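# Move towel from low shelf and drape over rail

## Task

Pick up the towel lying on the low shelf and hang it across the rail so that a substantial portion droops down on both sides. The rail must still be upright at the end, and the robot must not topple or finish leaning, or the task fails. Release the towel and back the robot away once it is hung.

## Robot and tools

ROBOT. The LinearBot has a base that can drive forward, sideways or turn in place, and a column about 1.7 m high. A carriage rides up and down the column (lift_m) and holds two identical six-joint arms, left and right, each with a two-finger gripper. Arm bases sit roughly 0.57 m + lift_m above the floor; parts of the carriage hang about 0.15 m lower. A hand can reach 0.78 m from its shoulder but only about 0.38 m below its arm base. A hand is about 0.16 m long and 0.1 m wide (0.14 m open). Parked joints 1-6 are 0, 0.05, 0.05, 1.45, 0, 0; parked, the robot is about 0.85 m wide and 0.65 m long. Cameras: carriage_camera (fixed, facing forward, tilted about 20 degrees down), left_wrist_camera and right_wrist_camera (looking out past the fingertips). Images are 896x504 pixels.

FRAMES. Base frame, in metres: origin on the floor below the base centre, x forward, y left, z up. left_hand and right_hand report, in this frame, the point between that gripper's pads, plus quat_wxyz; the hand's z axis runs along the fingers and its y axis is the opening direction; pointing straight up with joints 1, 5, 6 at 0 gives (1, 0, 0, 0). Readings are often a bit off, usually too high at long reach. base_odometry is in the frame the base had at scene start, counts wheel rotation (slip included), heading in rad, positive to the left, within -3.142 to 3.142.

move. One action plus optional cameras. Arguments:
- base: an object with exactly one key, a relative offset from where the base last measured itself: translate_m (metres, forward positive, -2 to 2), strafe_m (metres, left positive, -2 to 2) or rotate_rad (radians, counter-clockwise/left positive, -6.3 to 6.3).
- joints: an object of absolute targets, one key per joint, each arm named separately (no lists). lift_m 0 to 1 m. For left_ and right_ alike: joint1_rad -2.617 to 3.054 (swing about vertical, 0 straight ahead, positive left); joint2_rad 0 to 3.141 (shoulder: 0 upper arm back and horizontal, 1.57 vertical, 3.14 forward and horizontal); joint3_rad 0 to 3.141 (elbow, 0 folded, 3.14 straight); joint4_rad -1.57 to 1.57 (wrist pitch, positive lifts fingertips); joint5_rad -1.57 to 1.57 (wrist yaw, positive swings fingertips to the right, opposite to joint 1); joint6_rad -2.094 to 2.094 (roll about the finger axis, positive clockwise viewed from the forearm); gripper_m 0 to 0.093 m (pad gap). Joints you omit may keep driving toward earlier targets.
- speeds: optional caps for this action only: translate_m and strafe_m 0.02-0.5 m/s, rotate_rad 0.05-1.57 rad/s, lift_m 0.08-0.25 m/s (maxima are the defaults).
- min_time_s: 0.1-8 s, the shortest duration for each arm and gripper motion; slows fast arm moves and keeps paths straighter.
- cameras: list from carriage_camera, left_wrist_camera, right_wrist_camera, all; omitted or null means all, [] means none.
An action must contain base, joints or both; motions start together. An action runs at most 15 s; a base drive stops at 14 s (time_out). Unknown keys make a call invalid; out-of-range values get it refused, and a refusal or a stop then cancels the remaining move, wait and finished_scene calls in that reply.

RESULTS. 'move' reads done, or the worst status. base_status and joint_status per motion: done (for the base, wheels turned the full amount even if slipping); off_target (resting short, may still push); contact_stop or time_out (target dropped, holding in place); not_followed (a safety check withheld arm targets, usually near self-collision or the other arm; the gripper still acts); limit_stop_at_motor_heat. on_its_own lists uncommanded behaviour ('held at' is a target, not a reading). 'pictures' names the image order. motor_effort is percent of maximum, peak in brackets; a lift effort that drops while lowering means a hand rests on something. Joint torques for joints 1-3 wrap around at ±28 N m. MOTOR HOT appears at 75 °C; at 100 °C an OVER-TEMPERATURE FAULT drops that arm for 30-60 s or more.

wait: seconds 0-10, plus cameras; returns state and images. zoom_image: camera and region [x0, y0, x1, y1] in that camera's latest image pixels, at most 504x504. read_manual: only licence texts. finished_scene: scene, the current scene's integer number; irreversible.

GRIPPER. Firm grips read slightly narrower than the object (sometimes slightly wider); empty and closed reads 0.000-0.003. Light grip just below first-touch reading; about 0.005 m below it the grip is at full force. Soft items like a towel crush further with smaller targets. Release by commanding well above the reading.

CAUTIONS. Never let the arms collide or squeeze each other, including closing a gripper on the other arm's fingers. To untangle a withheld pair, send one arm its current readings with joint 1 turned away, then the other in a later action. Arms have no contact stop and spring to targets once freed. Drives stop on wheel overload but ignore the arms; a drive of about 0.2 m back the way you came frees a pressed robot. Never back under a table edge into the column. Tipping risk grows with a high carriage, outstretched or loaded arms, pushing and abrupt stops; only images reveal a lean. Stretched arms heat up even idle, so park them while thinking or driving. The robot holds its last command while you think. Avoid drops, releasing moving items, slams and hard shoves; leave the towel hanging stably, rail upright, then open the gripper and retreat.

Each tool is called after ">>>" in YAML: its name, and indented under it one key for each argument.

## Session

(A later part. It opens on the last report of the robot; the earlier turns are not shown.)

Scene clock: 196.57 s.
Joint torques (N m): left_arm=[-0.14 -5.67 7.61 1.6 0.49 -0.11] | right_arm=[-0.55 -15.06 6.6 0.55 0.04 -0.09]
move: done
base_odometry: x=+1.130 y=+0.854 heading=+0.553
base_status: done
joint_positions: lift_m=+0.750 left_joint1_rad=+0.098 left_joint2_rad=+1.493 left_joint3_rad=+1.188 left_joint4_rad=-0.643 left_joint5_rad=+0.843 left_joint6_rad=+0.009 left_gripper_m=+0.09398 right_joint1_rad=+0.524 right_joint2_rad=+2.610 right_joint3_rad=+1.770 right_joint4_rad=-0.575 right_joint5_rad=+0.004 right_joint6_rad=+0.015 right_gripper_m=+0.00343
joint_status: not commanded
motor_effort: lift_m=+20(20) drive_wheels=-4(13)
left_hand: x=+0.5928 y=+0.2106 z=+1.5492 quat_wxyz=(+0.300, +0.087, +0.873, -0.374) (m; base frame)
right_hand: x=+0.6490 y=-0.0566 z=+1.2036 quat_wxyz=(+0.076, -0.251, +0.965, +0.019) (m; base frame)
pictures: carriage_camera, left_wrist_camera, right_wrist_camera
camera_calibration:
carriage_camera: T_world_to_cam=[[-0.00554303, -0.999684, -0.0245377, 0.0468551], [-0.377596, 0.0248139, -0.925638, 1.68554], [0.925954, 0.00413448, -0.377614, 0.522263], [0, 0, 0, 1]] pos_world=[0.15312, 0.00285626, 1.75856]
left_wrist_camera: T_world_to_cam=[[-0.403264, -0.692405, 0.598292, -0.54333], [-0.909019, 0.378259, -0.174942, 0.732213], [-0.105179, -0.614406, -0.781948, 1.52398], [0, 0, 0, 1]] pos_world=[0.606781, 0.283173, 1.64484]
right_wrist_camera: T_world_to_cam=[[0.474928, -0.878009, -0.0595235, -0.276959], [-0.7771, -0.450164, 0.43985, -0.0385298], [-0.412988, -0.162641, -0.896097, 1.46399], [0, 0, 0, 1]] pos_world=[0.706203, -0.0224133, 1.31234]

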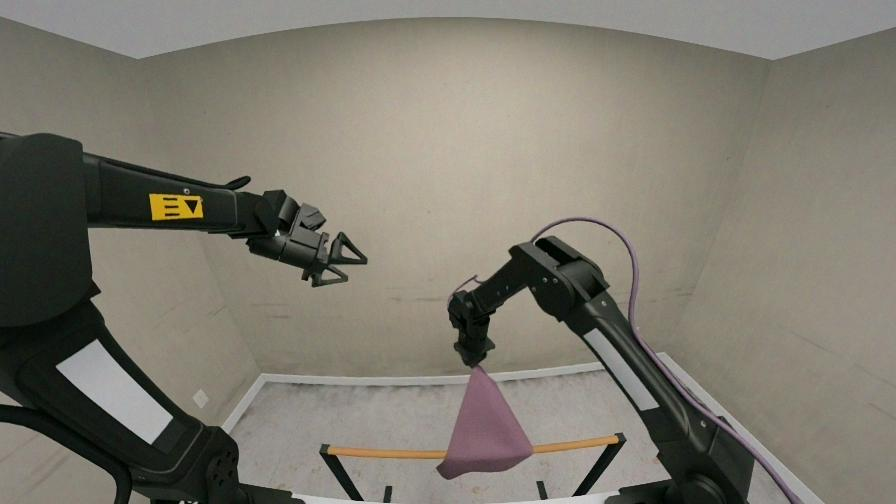

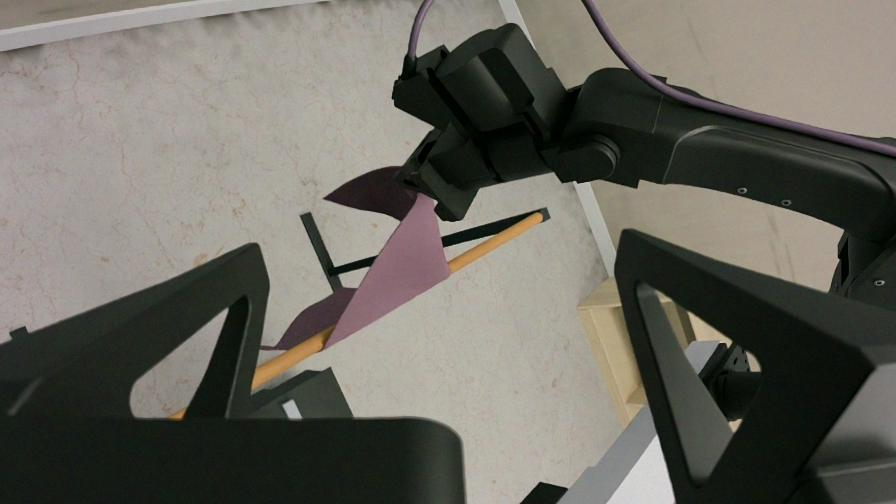

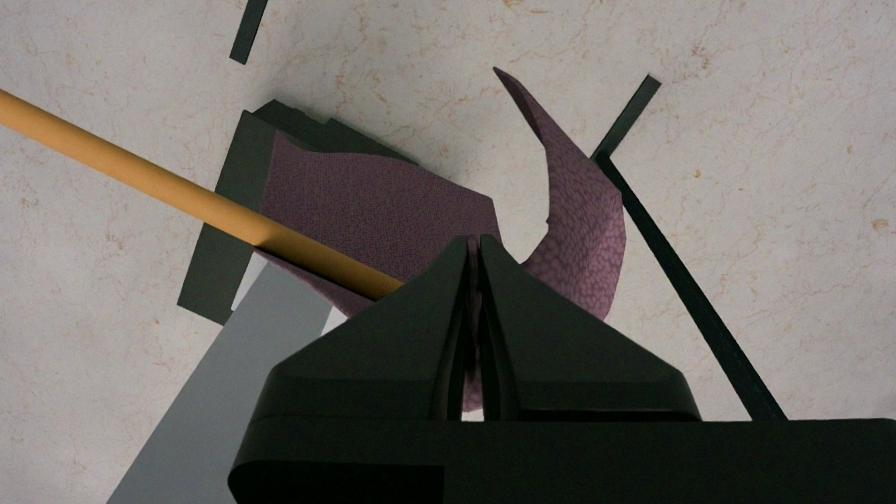

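>>> move:
  joints: {"lift_m": 0.44, "right_joint4_rad": -0.47}
  speeds: {"lift_m": 0.12}
  min_time_s: 2.5
  cameras: ["carriage_camera", "left_wrist_camera", "right_wrist_camera"]

Scene clock: 218.83 s.
Joint torques (N m): left_arm=[-0.16 -5.63 7.64 1.62 0.48 -0.15] | right_arm=[-0.49 -15.19 6.48 0.95 0.03 -0.07]
move: done
base_odometry: x=+1.130 y=+0.854 heading=+0.553
base_status: not commanded
joint_positions: lift_m=+0.440 left_joint1_rad=+0.098 left_joint2_rad=+1.493 left_joint3_rad=+1.190 left_joint4_rad=-0.644 left_joint5_rad=+0.843 left_joint6_rad=+0.009 left_gripper_m=+0.09398 right_joint1_rad=+0.524 right_joint2_rad=+2.610 right_joint3_rad=+1.772 right_joint4_rad=-0.487 right_joint5_rad=+0.004 right_joint6_rad=+0.015 right_gripper_m=+0.00343
joint_status: all done
motor_effort: lift_m=+20(20) drive_wheels=+5(5)
left_hand: x=+0.5928 y=+0.2105 z=+1.2395 quat_wxyz=(+0.300, +0.087, +0.873, -0.374) (m; base frame)
right_hand: x=+0.6681 y=-0.0455 z=+0.8985 quat_wxyz=(+0.119, -0.250, +0.961, +0.031) (m; base frame)
pictures: carriage_camera, left_wrist_camera, right_wrist_camera
camera_calibration:
carriage_camera: T_world_to_cam=[[-0.00554303, -0.999684, -0.0245377, 0.0392485], [-0.377596, 0.0248139, -0.925638, 1.39859], [0.925954, 0.00413448, -0.377614, 0.405203], [0, 0, 0, 1]] pos_world=[0.15312, 0.00285626, 1.44856]
left_wrist_camera: T_world_to_cam=[[-0.403446, -0.692135, 0.598482, -0.3582], [-0.908927, 0.378407, -0.175099, 0.678128], [-0.105278, -0.614619, -0.781767, 1.28161], [0, 0, 0, 1]] pos_world=[0.60678, 0.283173, 1.33504]
right_wrist_camera: T_world_to_cam=[[0.479718, -0.875221, -0.0621125, -0.295189], [-0.808233, -0.468334, 0.356963, 0.210021], [-0.341511, -0.12104, -0.932051, 1.18672], [0, 0, 0, 1]] pos_world=[0.716631, -0.0163544, 1.01278]

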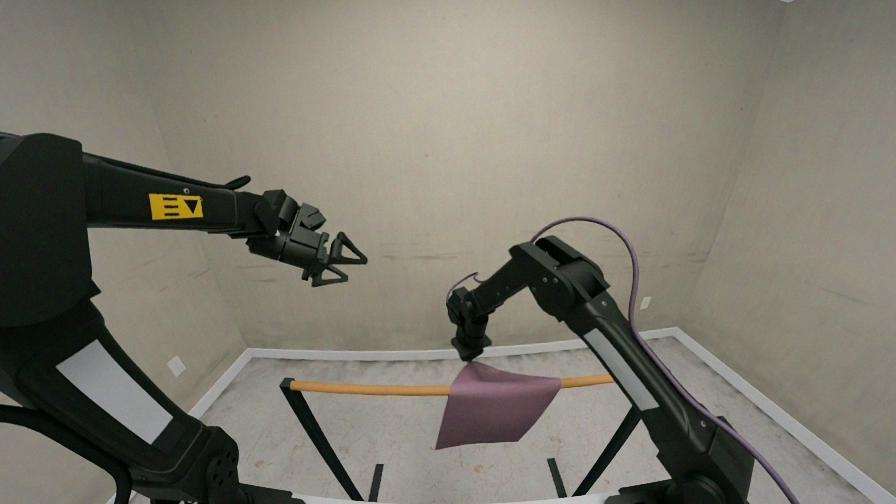

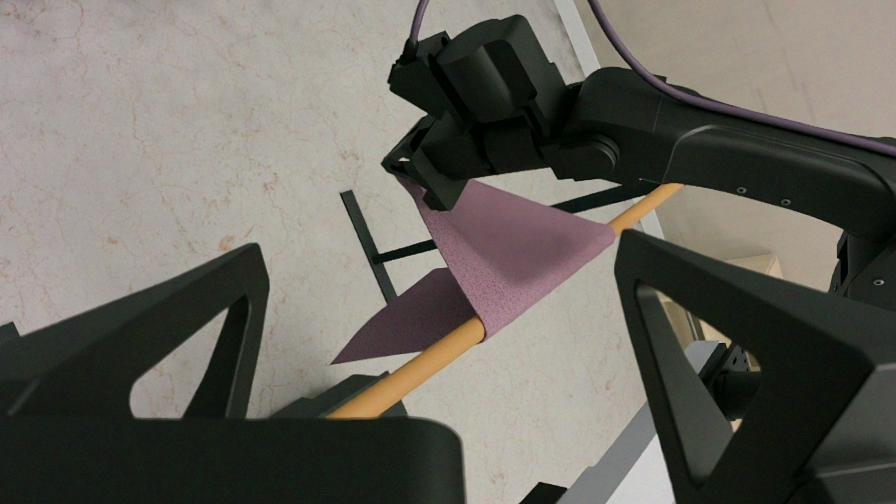

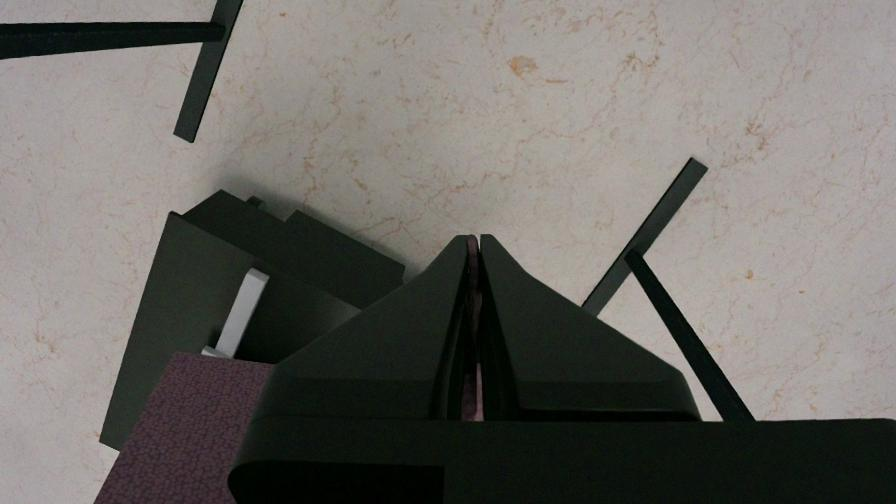

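>>> move:
  joints: {"right_gripper_m": 0.093}
  min_time_s: 2.5
  cameras: ["carriage_camera", "left_wrist_camera", "right_wrist_camera"]

Scene clock: 224.93 s.
Joint torques (N m): left_arm=[-0.16 -5.64 7.64 1.62 0.5 -0.13] | right_arm=[-0.54 -15.23 6.49 0.9 0.03 -0.1]
move: done
base_odometry: x=+1.130 y=+0.854 heading=+0.553
base_status: not commanded
joint_positions: lift_m=+0.440 left_joint1_rad=+0.098 left_joint2_rad=+1.493 left_joint3_rad=+1.190 left_joint4_rad=-0.644 left_joint5_rad=+0.843 left_joint6_rad=+0.009 left_gripper_m=+0.09398 right_joint1_rad=+0.524 right_joint2_rad=+2.610 right_joint3_rad=+1.772 right_joint4_rad=-0.482 right_joint5_rad=+0.004 right_joint6_rad=+0.015 right_gripper_m=+0.09288
joint_status: all done
motor_effort: lift_m=+20(20) drive_wheels=+5(5)
left_hand: x=+0.5928 y=+0.2105 z=+1.2395 quat_wxyz=(+0.300, +0.087, +0.873, -0.374) (m; base frame)
right_hand: x=+0.6691 y=-0.0449 z=+0.8987 quat_wxyz=(+0.121, -0.250, +0.960, +0.031) (m; base frame)
pictures: carriage_camera, left_wrist_camera, right_wrist_camera
camera_calibration:
carriage_camera: T_world_to_cam=[[-0.00554303, -0.999684, -0.0245377, 0.0392485], [-0.377596, 0.0248139, -0.925638, 1.39859], [0.925954, 0.00413448, -0.377614, 0.405203], [0, 0, 0, 1]] pos_world=[0.15312, 0.00285626, 1.44856]
left_wrist_camera: T_world_to_cam=[[-0.403446, -0.692135, 0.598482, -0.3582], [-0.908927, 0.378407, -0.175099, 0.678128], [-0.105278, -0.614619, -0.781767, 1.28161], [0, 0, 0, 1]] pos_world=[0.60678, 0.283173, 1.33504]
right_wrist_camera: T_world_to_cam=[[0.48004, -0.875038, -0.0622154, -0.295256], [-0.809591, -0.469214, 0.352704, 0.215648], [-0.337821, -0.118943, -0.933664, 1.18644], [0, 0, 0, 1]] pos_world=[0.717126, -0.0160568, 1.01331]

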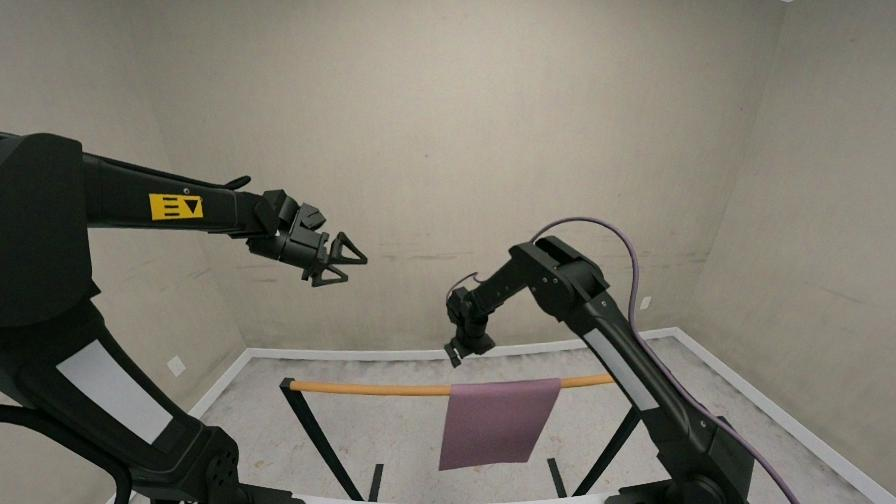

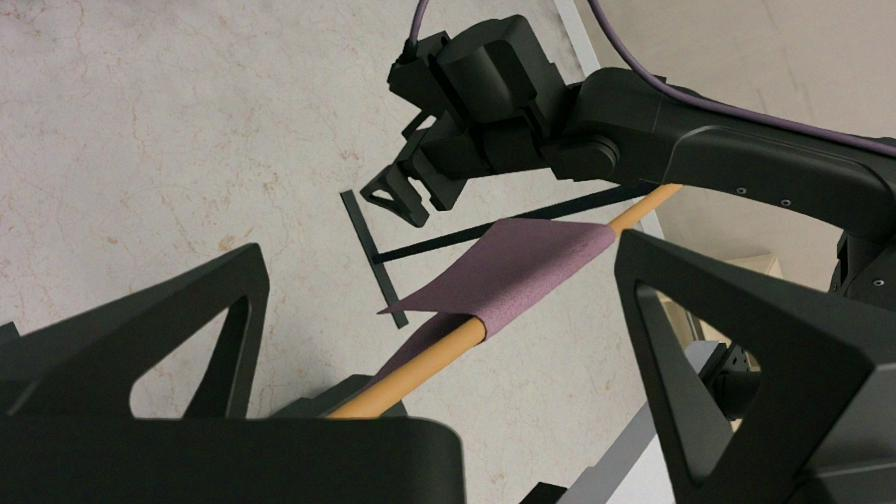

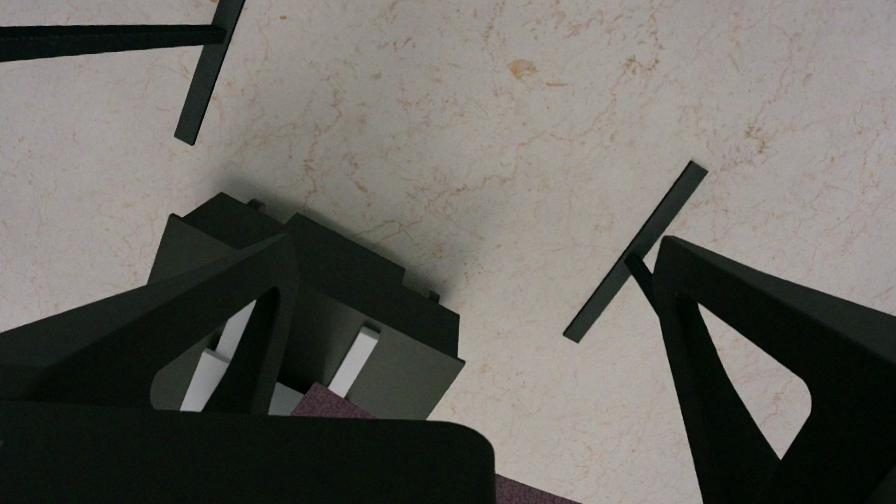

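>>> move:
  joints: {"lift_m": 0.7}
  speeds: {"lift_m": 0.15}
  cameras: ["carriage_camera", "left_wrist_camera"]

Scene clock: 229.33 s.
Joint torques (N m): left_arm=[-0.17 -5.79 7.66 1.63 0.5 -0.11] | right_arm=[-0.42 -15.28 6.67 0.88 -0.02 -0.08]
move: done
base_odometry: x=+1.130 y=+0.854 heading=+0.553
base_status: not commanded
joint_positions: lift_m=+0.700 left_joint1_rad=+0.098 left_joint2_rad=+1.494 left_joint3_rad=+1.190 left_joint4_rad=-0.646 left_joint5_rad=+0.843 left_joint6_rad=+0.008 left_gripper_m=+0.09398 right_joint1_rad=+0.524 right_joint2_rad=+2.610 right_joint3_rad=+1.774 right_joint4_rad=-0.474 right_joint5_rad=+0.004 right_joint6_rad=+0.015 right_gripper_m=+0.09288
joint_status: all done
motor_effort: lift_m=+24(30) drive_wheels=+5(5)
left_hand: x=+0.5927 y=+0.2105 z=+1.4985 quat_wxyz=(+0.299, +0.086, +0.873, -0.374) (m; base frame)
right_hand: x=+0.6712 y=-0.0437 z=+1.1591 quat_wxyz=(+0.126, -0.249, +0.960, +0.033) (m; base frame)
pictures: carriage_camera, left_wrist_camera
camera_calibration:
carriage_camera: T_world_to_cam=[[-0.00554303, -0.999684, -0.0245377, 0.0456135], [-0.377596, 0.0248139, -0.925638, 1.6387], [0.925954, 0.00413448, -0.377614, 0.503156], [0, 0, 0, 1]] pos_world=[0.15312, 0.00285626, 1.70796]
left_wrist_camera: T_world_to_cam=[[-0.401686, -0.691692, 0.600175, -0.517008], [-0.909434, 0.378297, -0.172687, 0.720044], [-0.107598, -0.615186, -0.781005, 1.48438], [0, 0, 0, 1]] pos_world=[0.606874, 0.283172, 1.59395]

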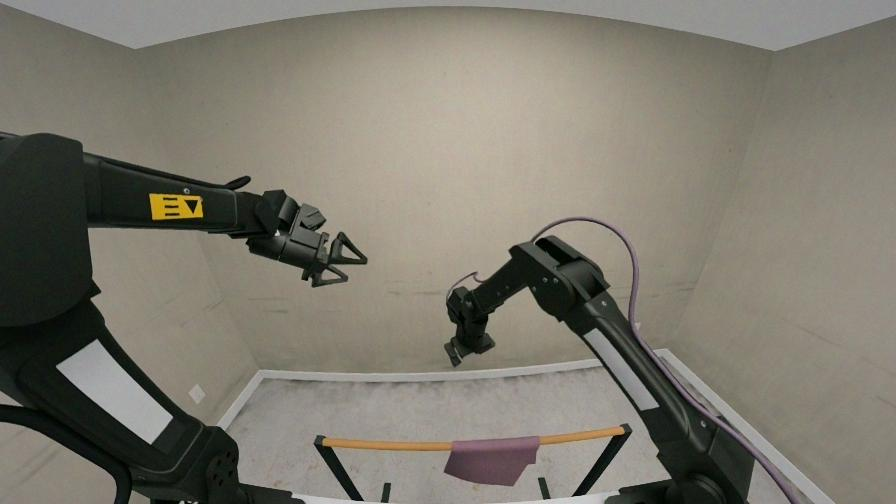

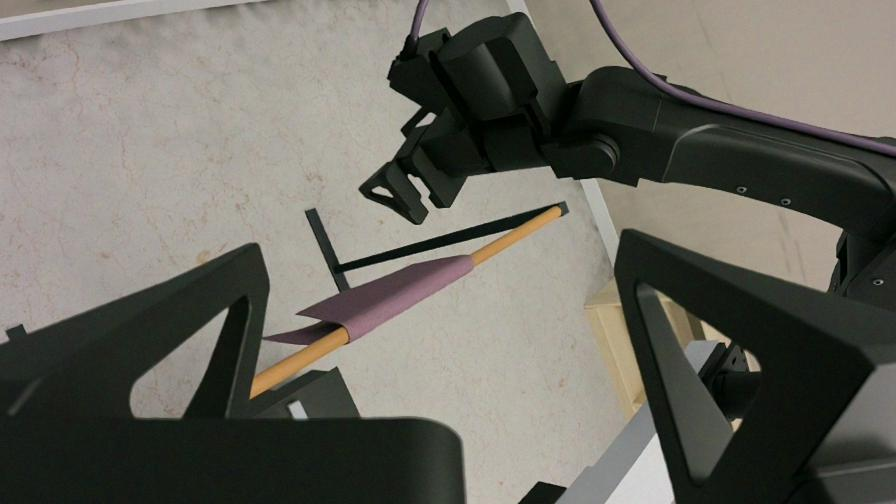

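Clear. Back off and park.

>>> move:
  base: {"translate_m": -0.5}
  speeds: {"translate_m": 0.22}
  cameras: []

>>> move:
  joints: {"lift_m": 0.4, "right_joint1_rad": 0, "right_joint2_rad": 0.05, "right_joint3_rad": 0.05, "right_joint4_rad": 1.45, "right_joint5_rad": 0, "right_joint6_rad": 0, "left_joint1_rad": 0, "left_joint2_rad": 0.05, "left_joint3_rad": 0.05, "left_joint4_rad": 1.45, "left_joint5_rad": 0, "left_joint6_rad": 0}
  speeds: {"lift_m": 0.2}
  min_time_s: 2.5
  cameras: ["carriage_camera"]

Scene clock: 235.80 s.
Joint torques (N m): left_arm=[-0.23 -5.61 7.58 1.64 0.47 -0.12] | right_arm=[-0.44 -15.21 6.45 0.84 0.04 -0.09]
move: done
base_odometry: x=+0.704 y=+0.592 heading=+0.553
base_status: done
joint_positions: lift_m=+0.700 left_joint1_rad=+0.098 left_joint2_rad=+1.494 left_joint3_rad=+1.190 left_joint4_rad=-0.646 left_joint5_rad=+0.845 left_joint6_rad=+0.008 left_gripper_m=+0.09398 right_joint1_rad=+0.524 right_joint2_rad=+2.610 right_joint3_rad=+1.774 right_joint4_rad=-0.473 right_joint5_rad=+0.004 right_joint6_rad=+0.015 right_gripper_m=+0.09288
joint_status: not commanded
motor_effort: lift_m=+25(25) drive_wheels=-1(13)
left_hand: x=+0.5926 y=+0.2102 z=+1.4987 quat_wxyz=(+0.299, +0.086, +0.873, -0.375) (m; base frame)
right_hand: x=+0.6715 y=-0.0436 z=+1.1591 quat_wxyz=(+0.126, -0.249, +0.960, +0.033) (m; base frame)
pictures: none
No camera images: "cameras" was empty.

Scene clock: 238.70 s.
Joint torques (N m): left_arm=[-0.8 2.7 4.79 0.16 -0.11 -0.14] | right_arm=[-0.9 2.7 5 -0.01 0 -0.1]
move: done
base_odometry: x=+0.704 y=+0.592 heading=+0.553
base_status: not commanded
joint_positions: lift_m=+0.400 left_joint1_rad=+0.006 left_joint2_rad=+0.060 left_joint3_rad=+0.058 left_joint4_rad=+1.429 left_joint5_rad=+0.013 left_joint6_rad=+0.006 left_gripper_m=+0.09398 right_joint1_rad=+0.007 right_joint2_rad=+0.062 right_joint3_rad=+0.059 right_joint4_rad=+1.434 right_joint5_rad=+0.004 right_joint6_rad=+0.015 right_gripper_m=+0.09288
joint_status: all done
motor_effort: lift_m=+20(21) drive_wheels=-1(2)
left_hand: x=+0.2580 y=+0.3009 z=+1.4235 quat_wxyz=(+0.997, +0.006, +0.072, +0.006) (m; base frame)
right_hand: x=+0.2567 y=-0.3033 z=+1.4241 quat_wxyz=(+0.998, +0.002, +0.070, +0.010) (m; base frame)
pictures: carriage_camera
camera_calibration:
carriage_camera: T_world_to_cam=[[-0.00554303, -0.999684, -0.0245377, 0.0382645], [-0.377596, 0.0248139, -0.925638, 1.36147], [0.925954, 0.00413448, -0.377614, 0.39006], [0, 0, 0, 1]] pos_world=[0.15312, 0.00285626, 1.40846]

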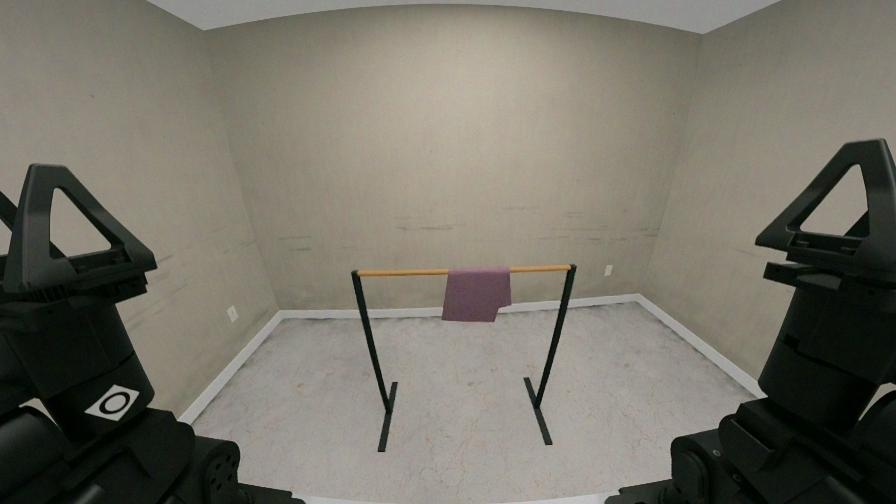

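>>> finished_scene:
  scene: 2

The scene is finished: the task was done.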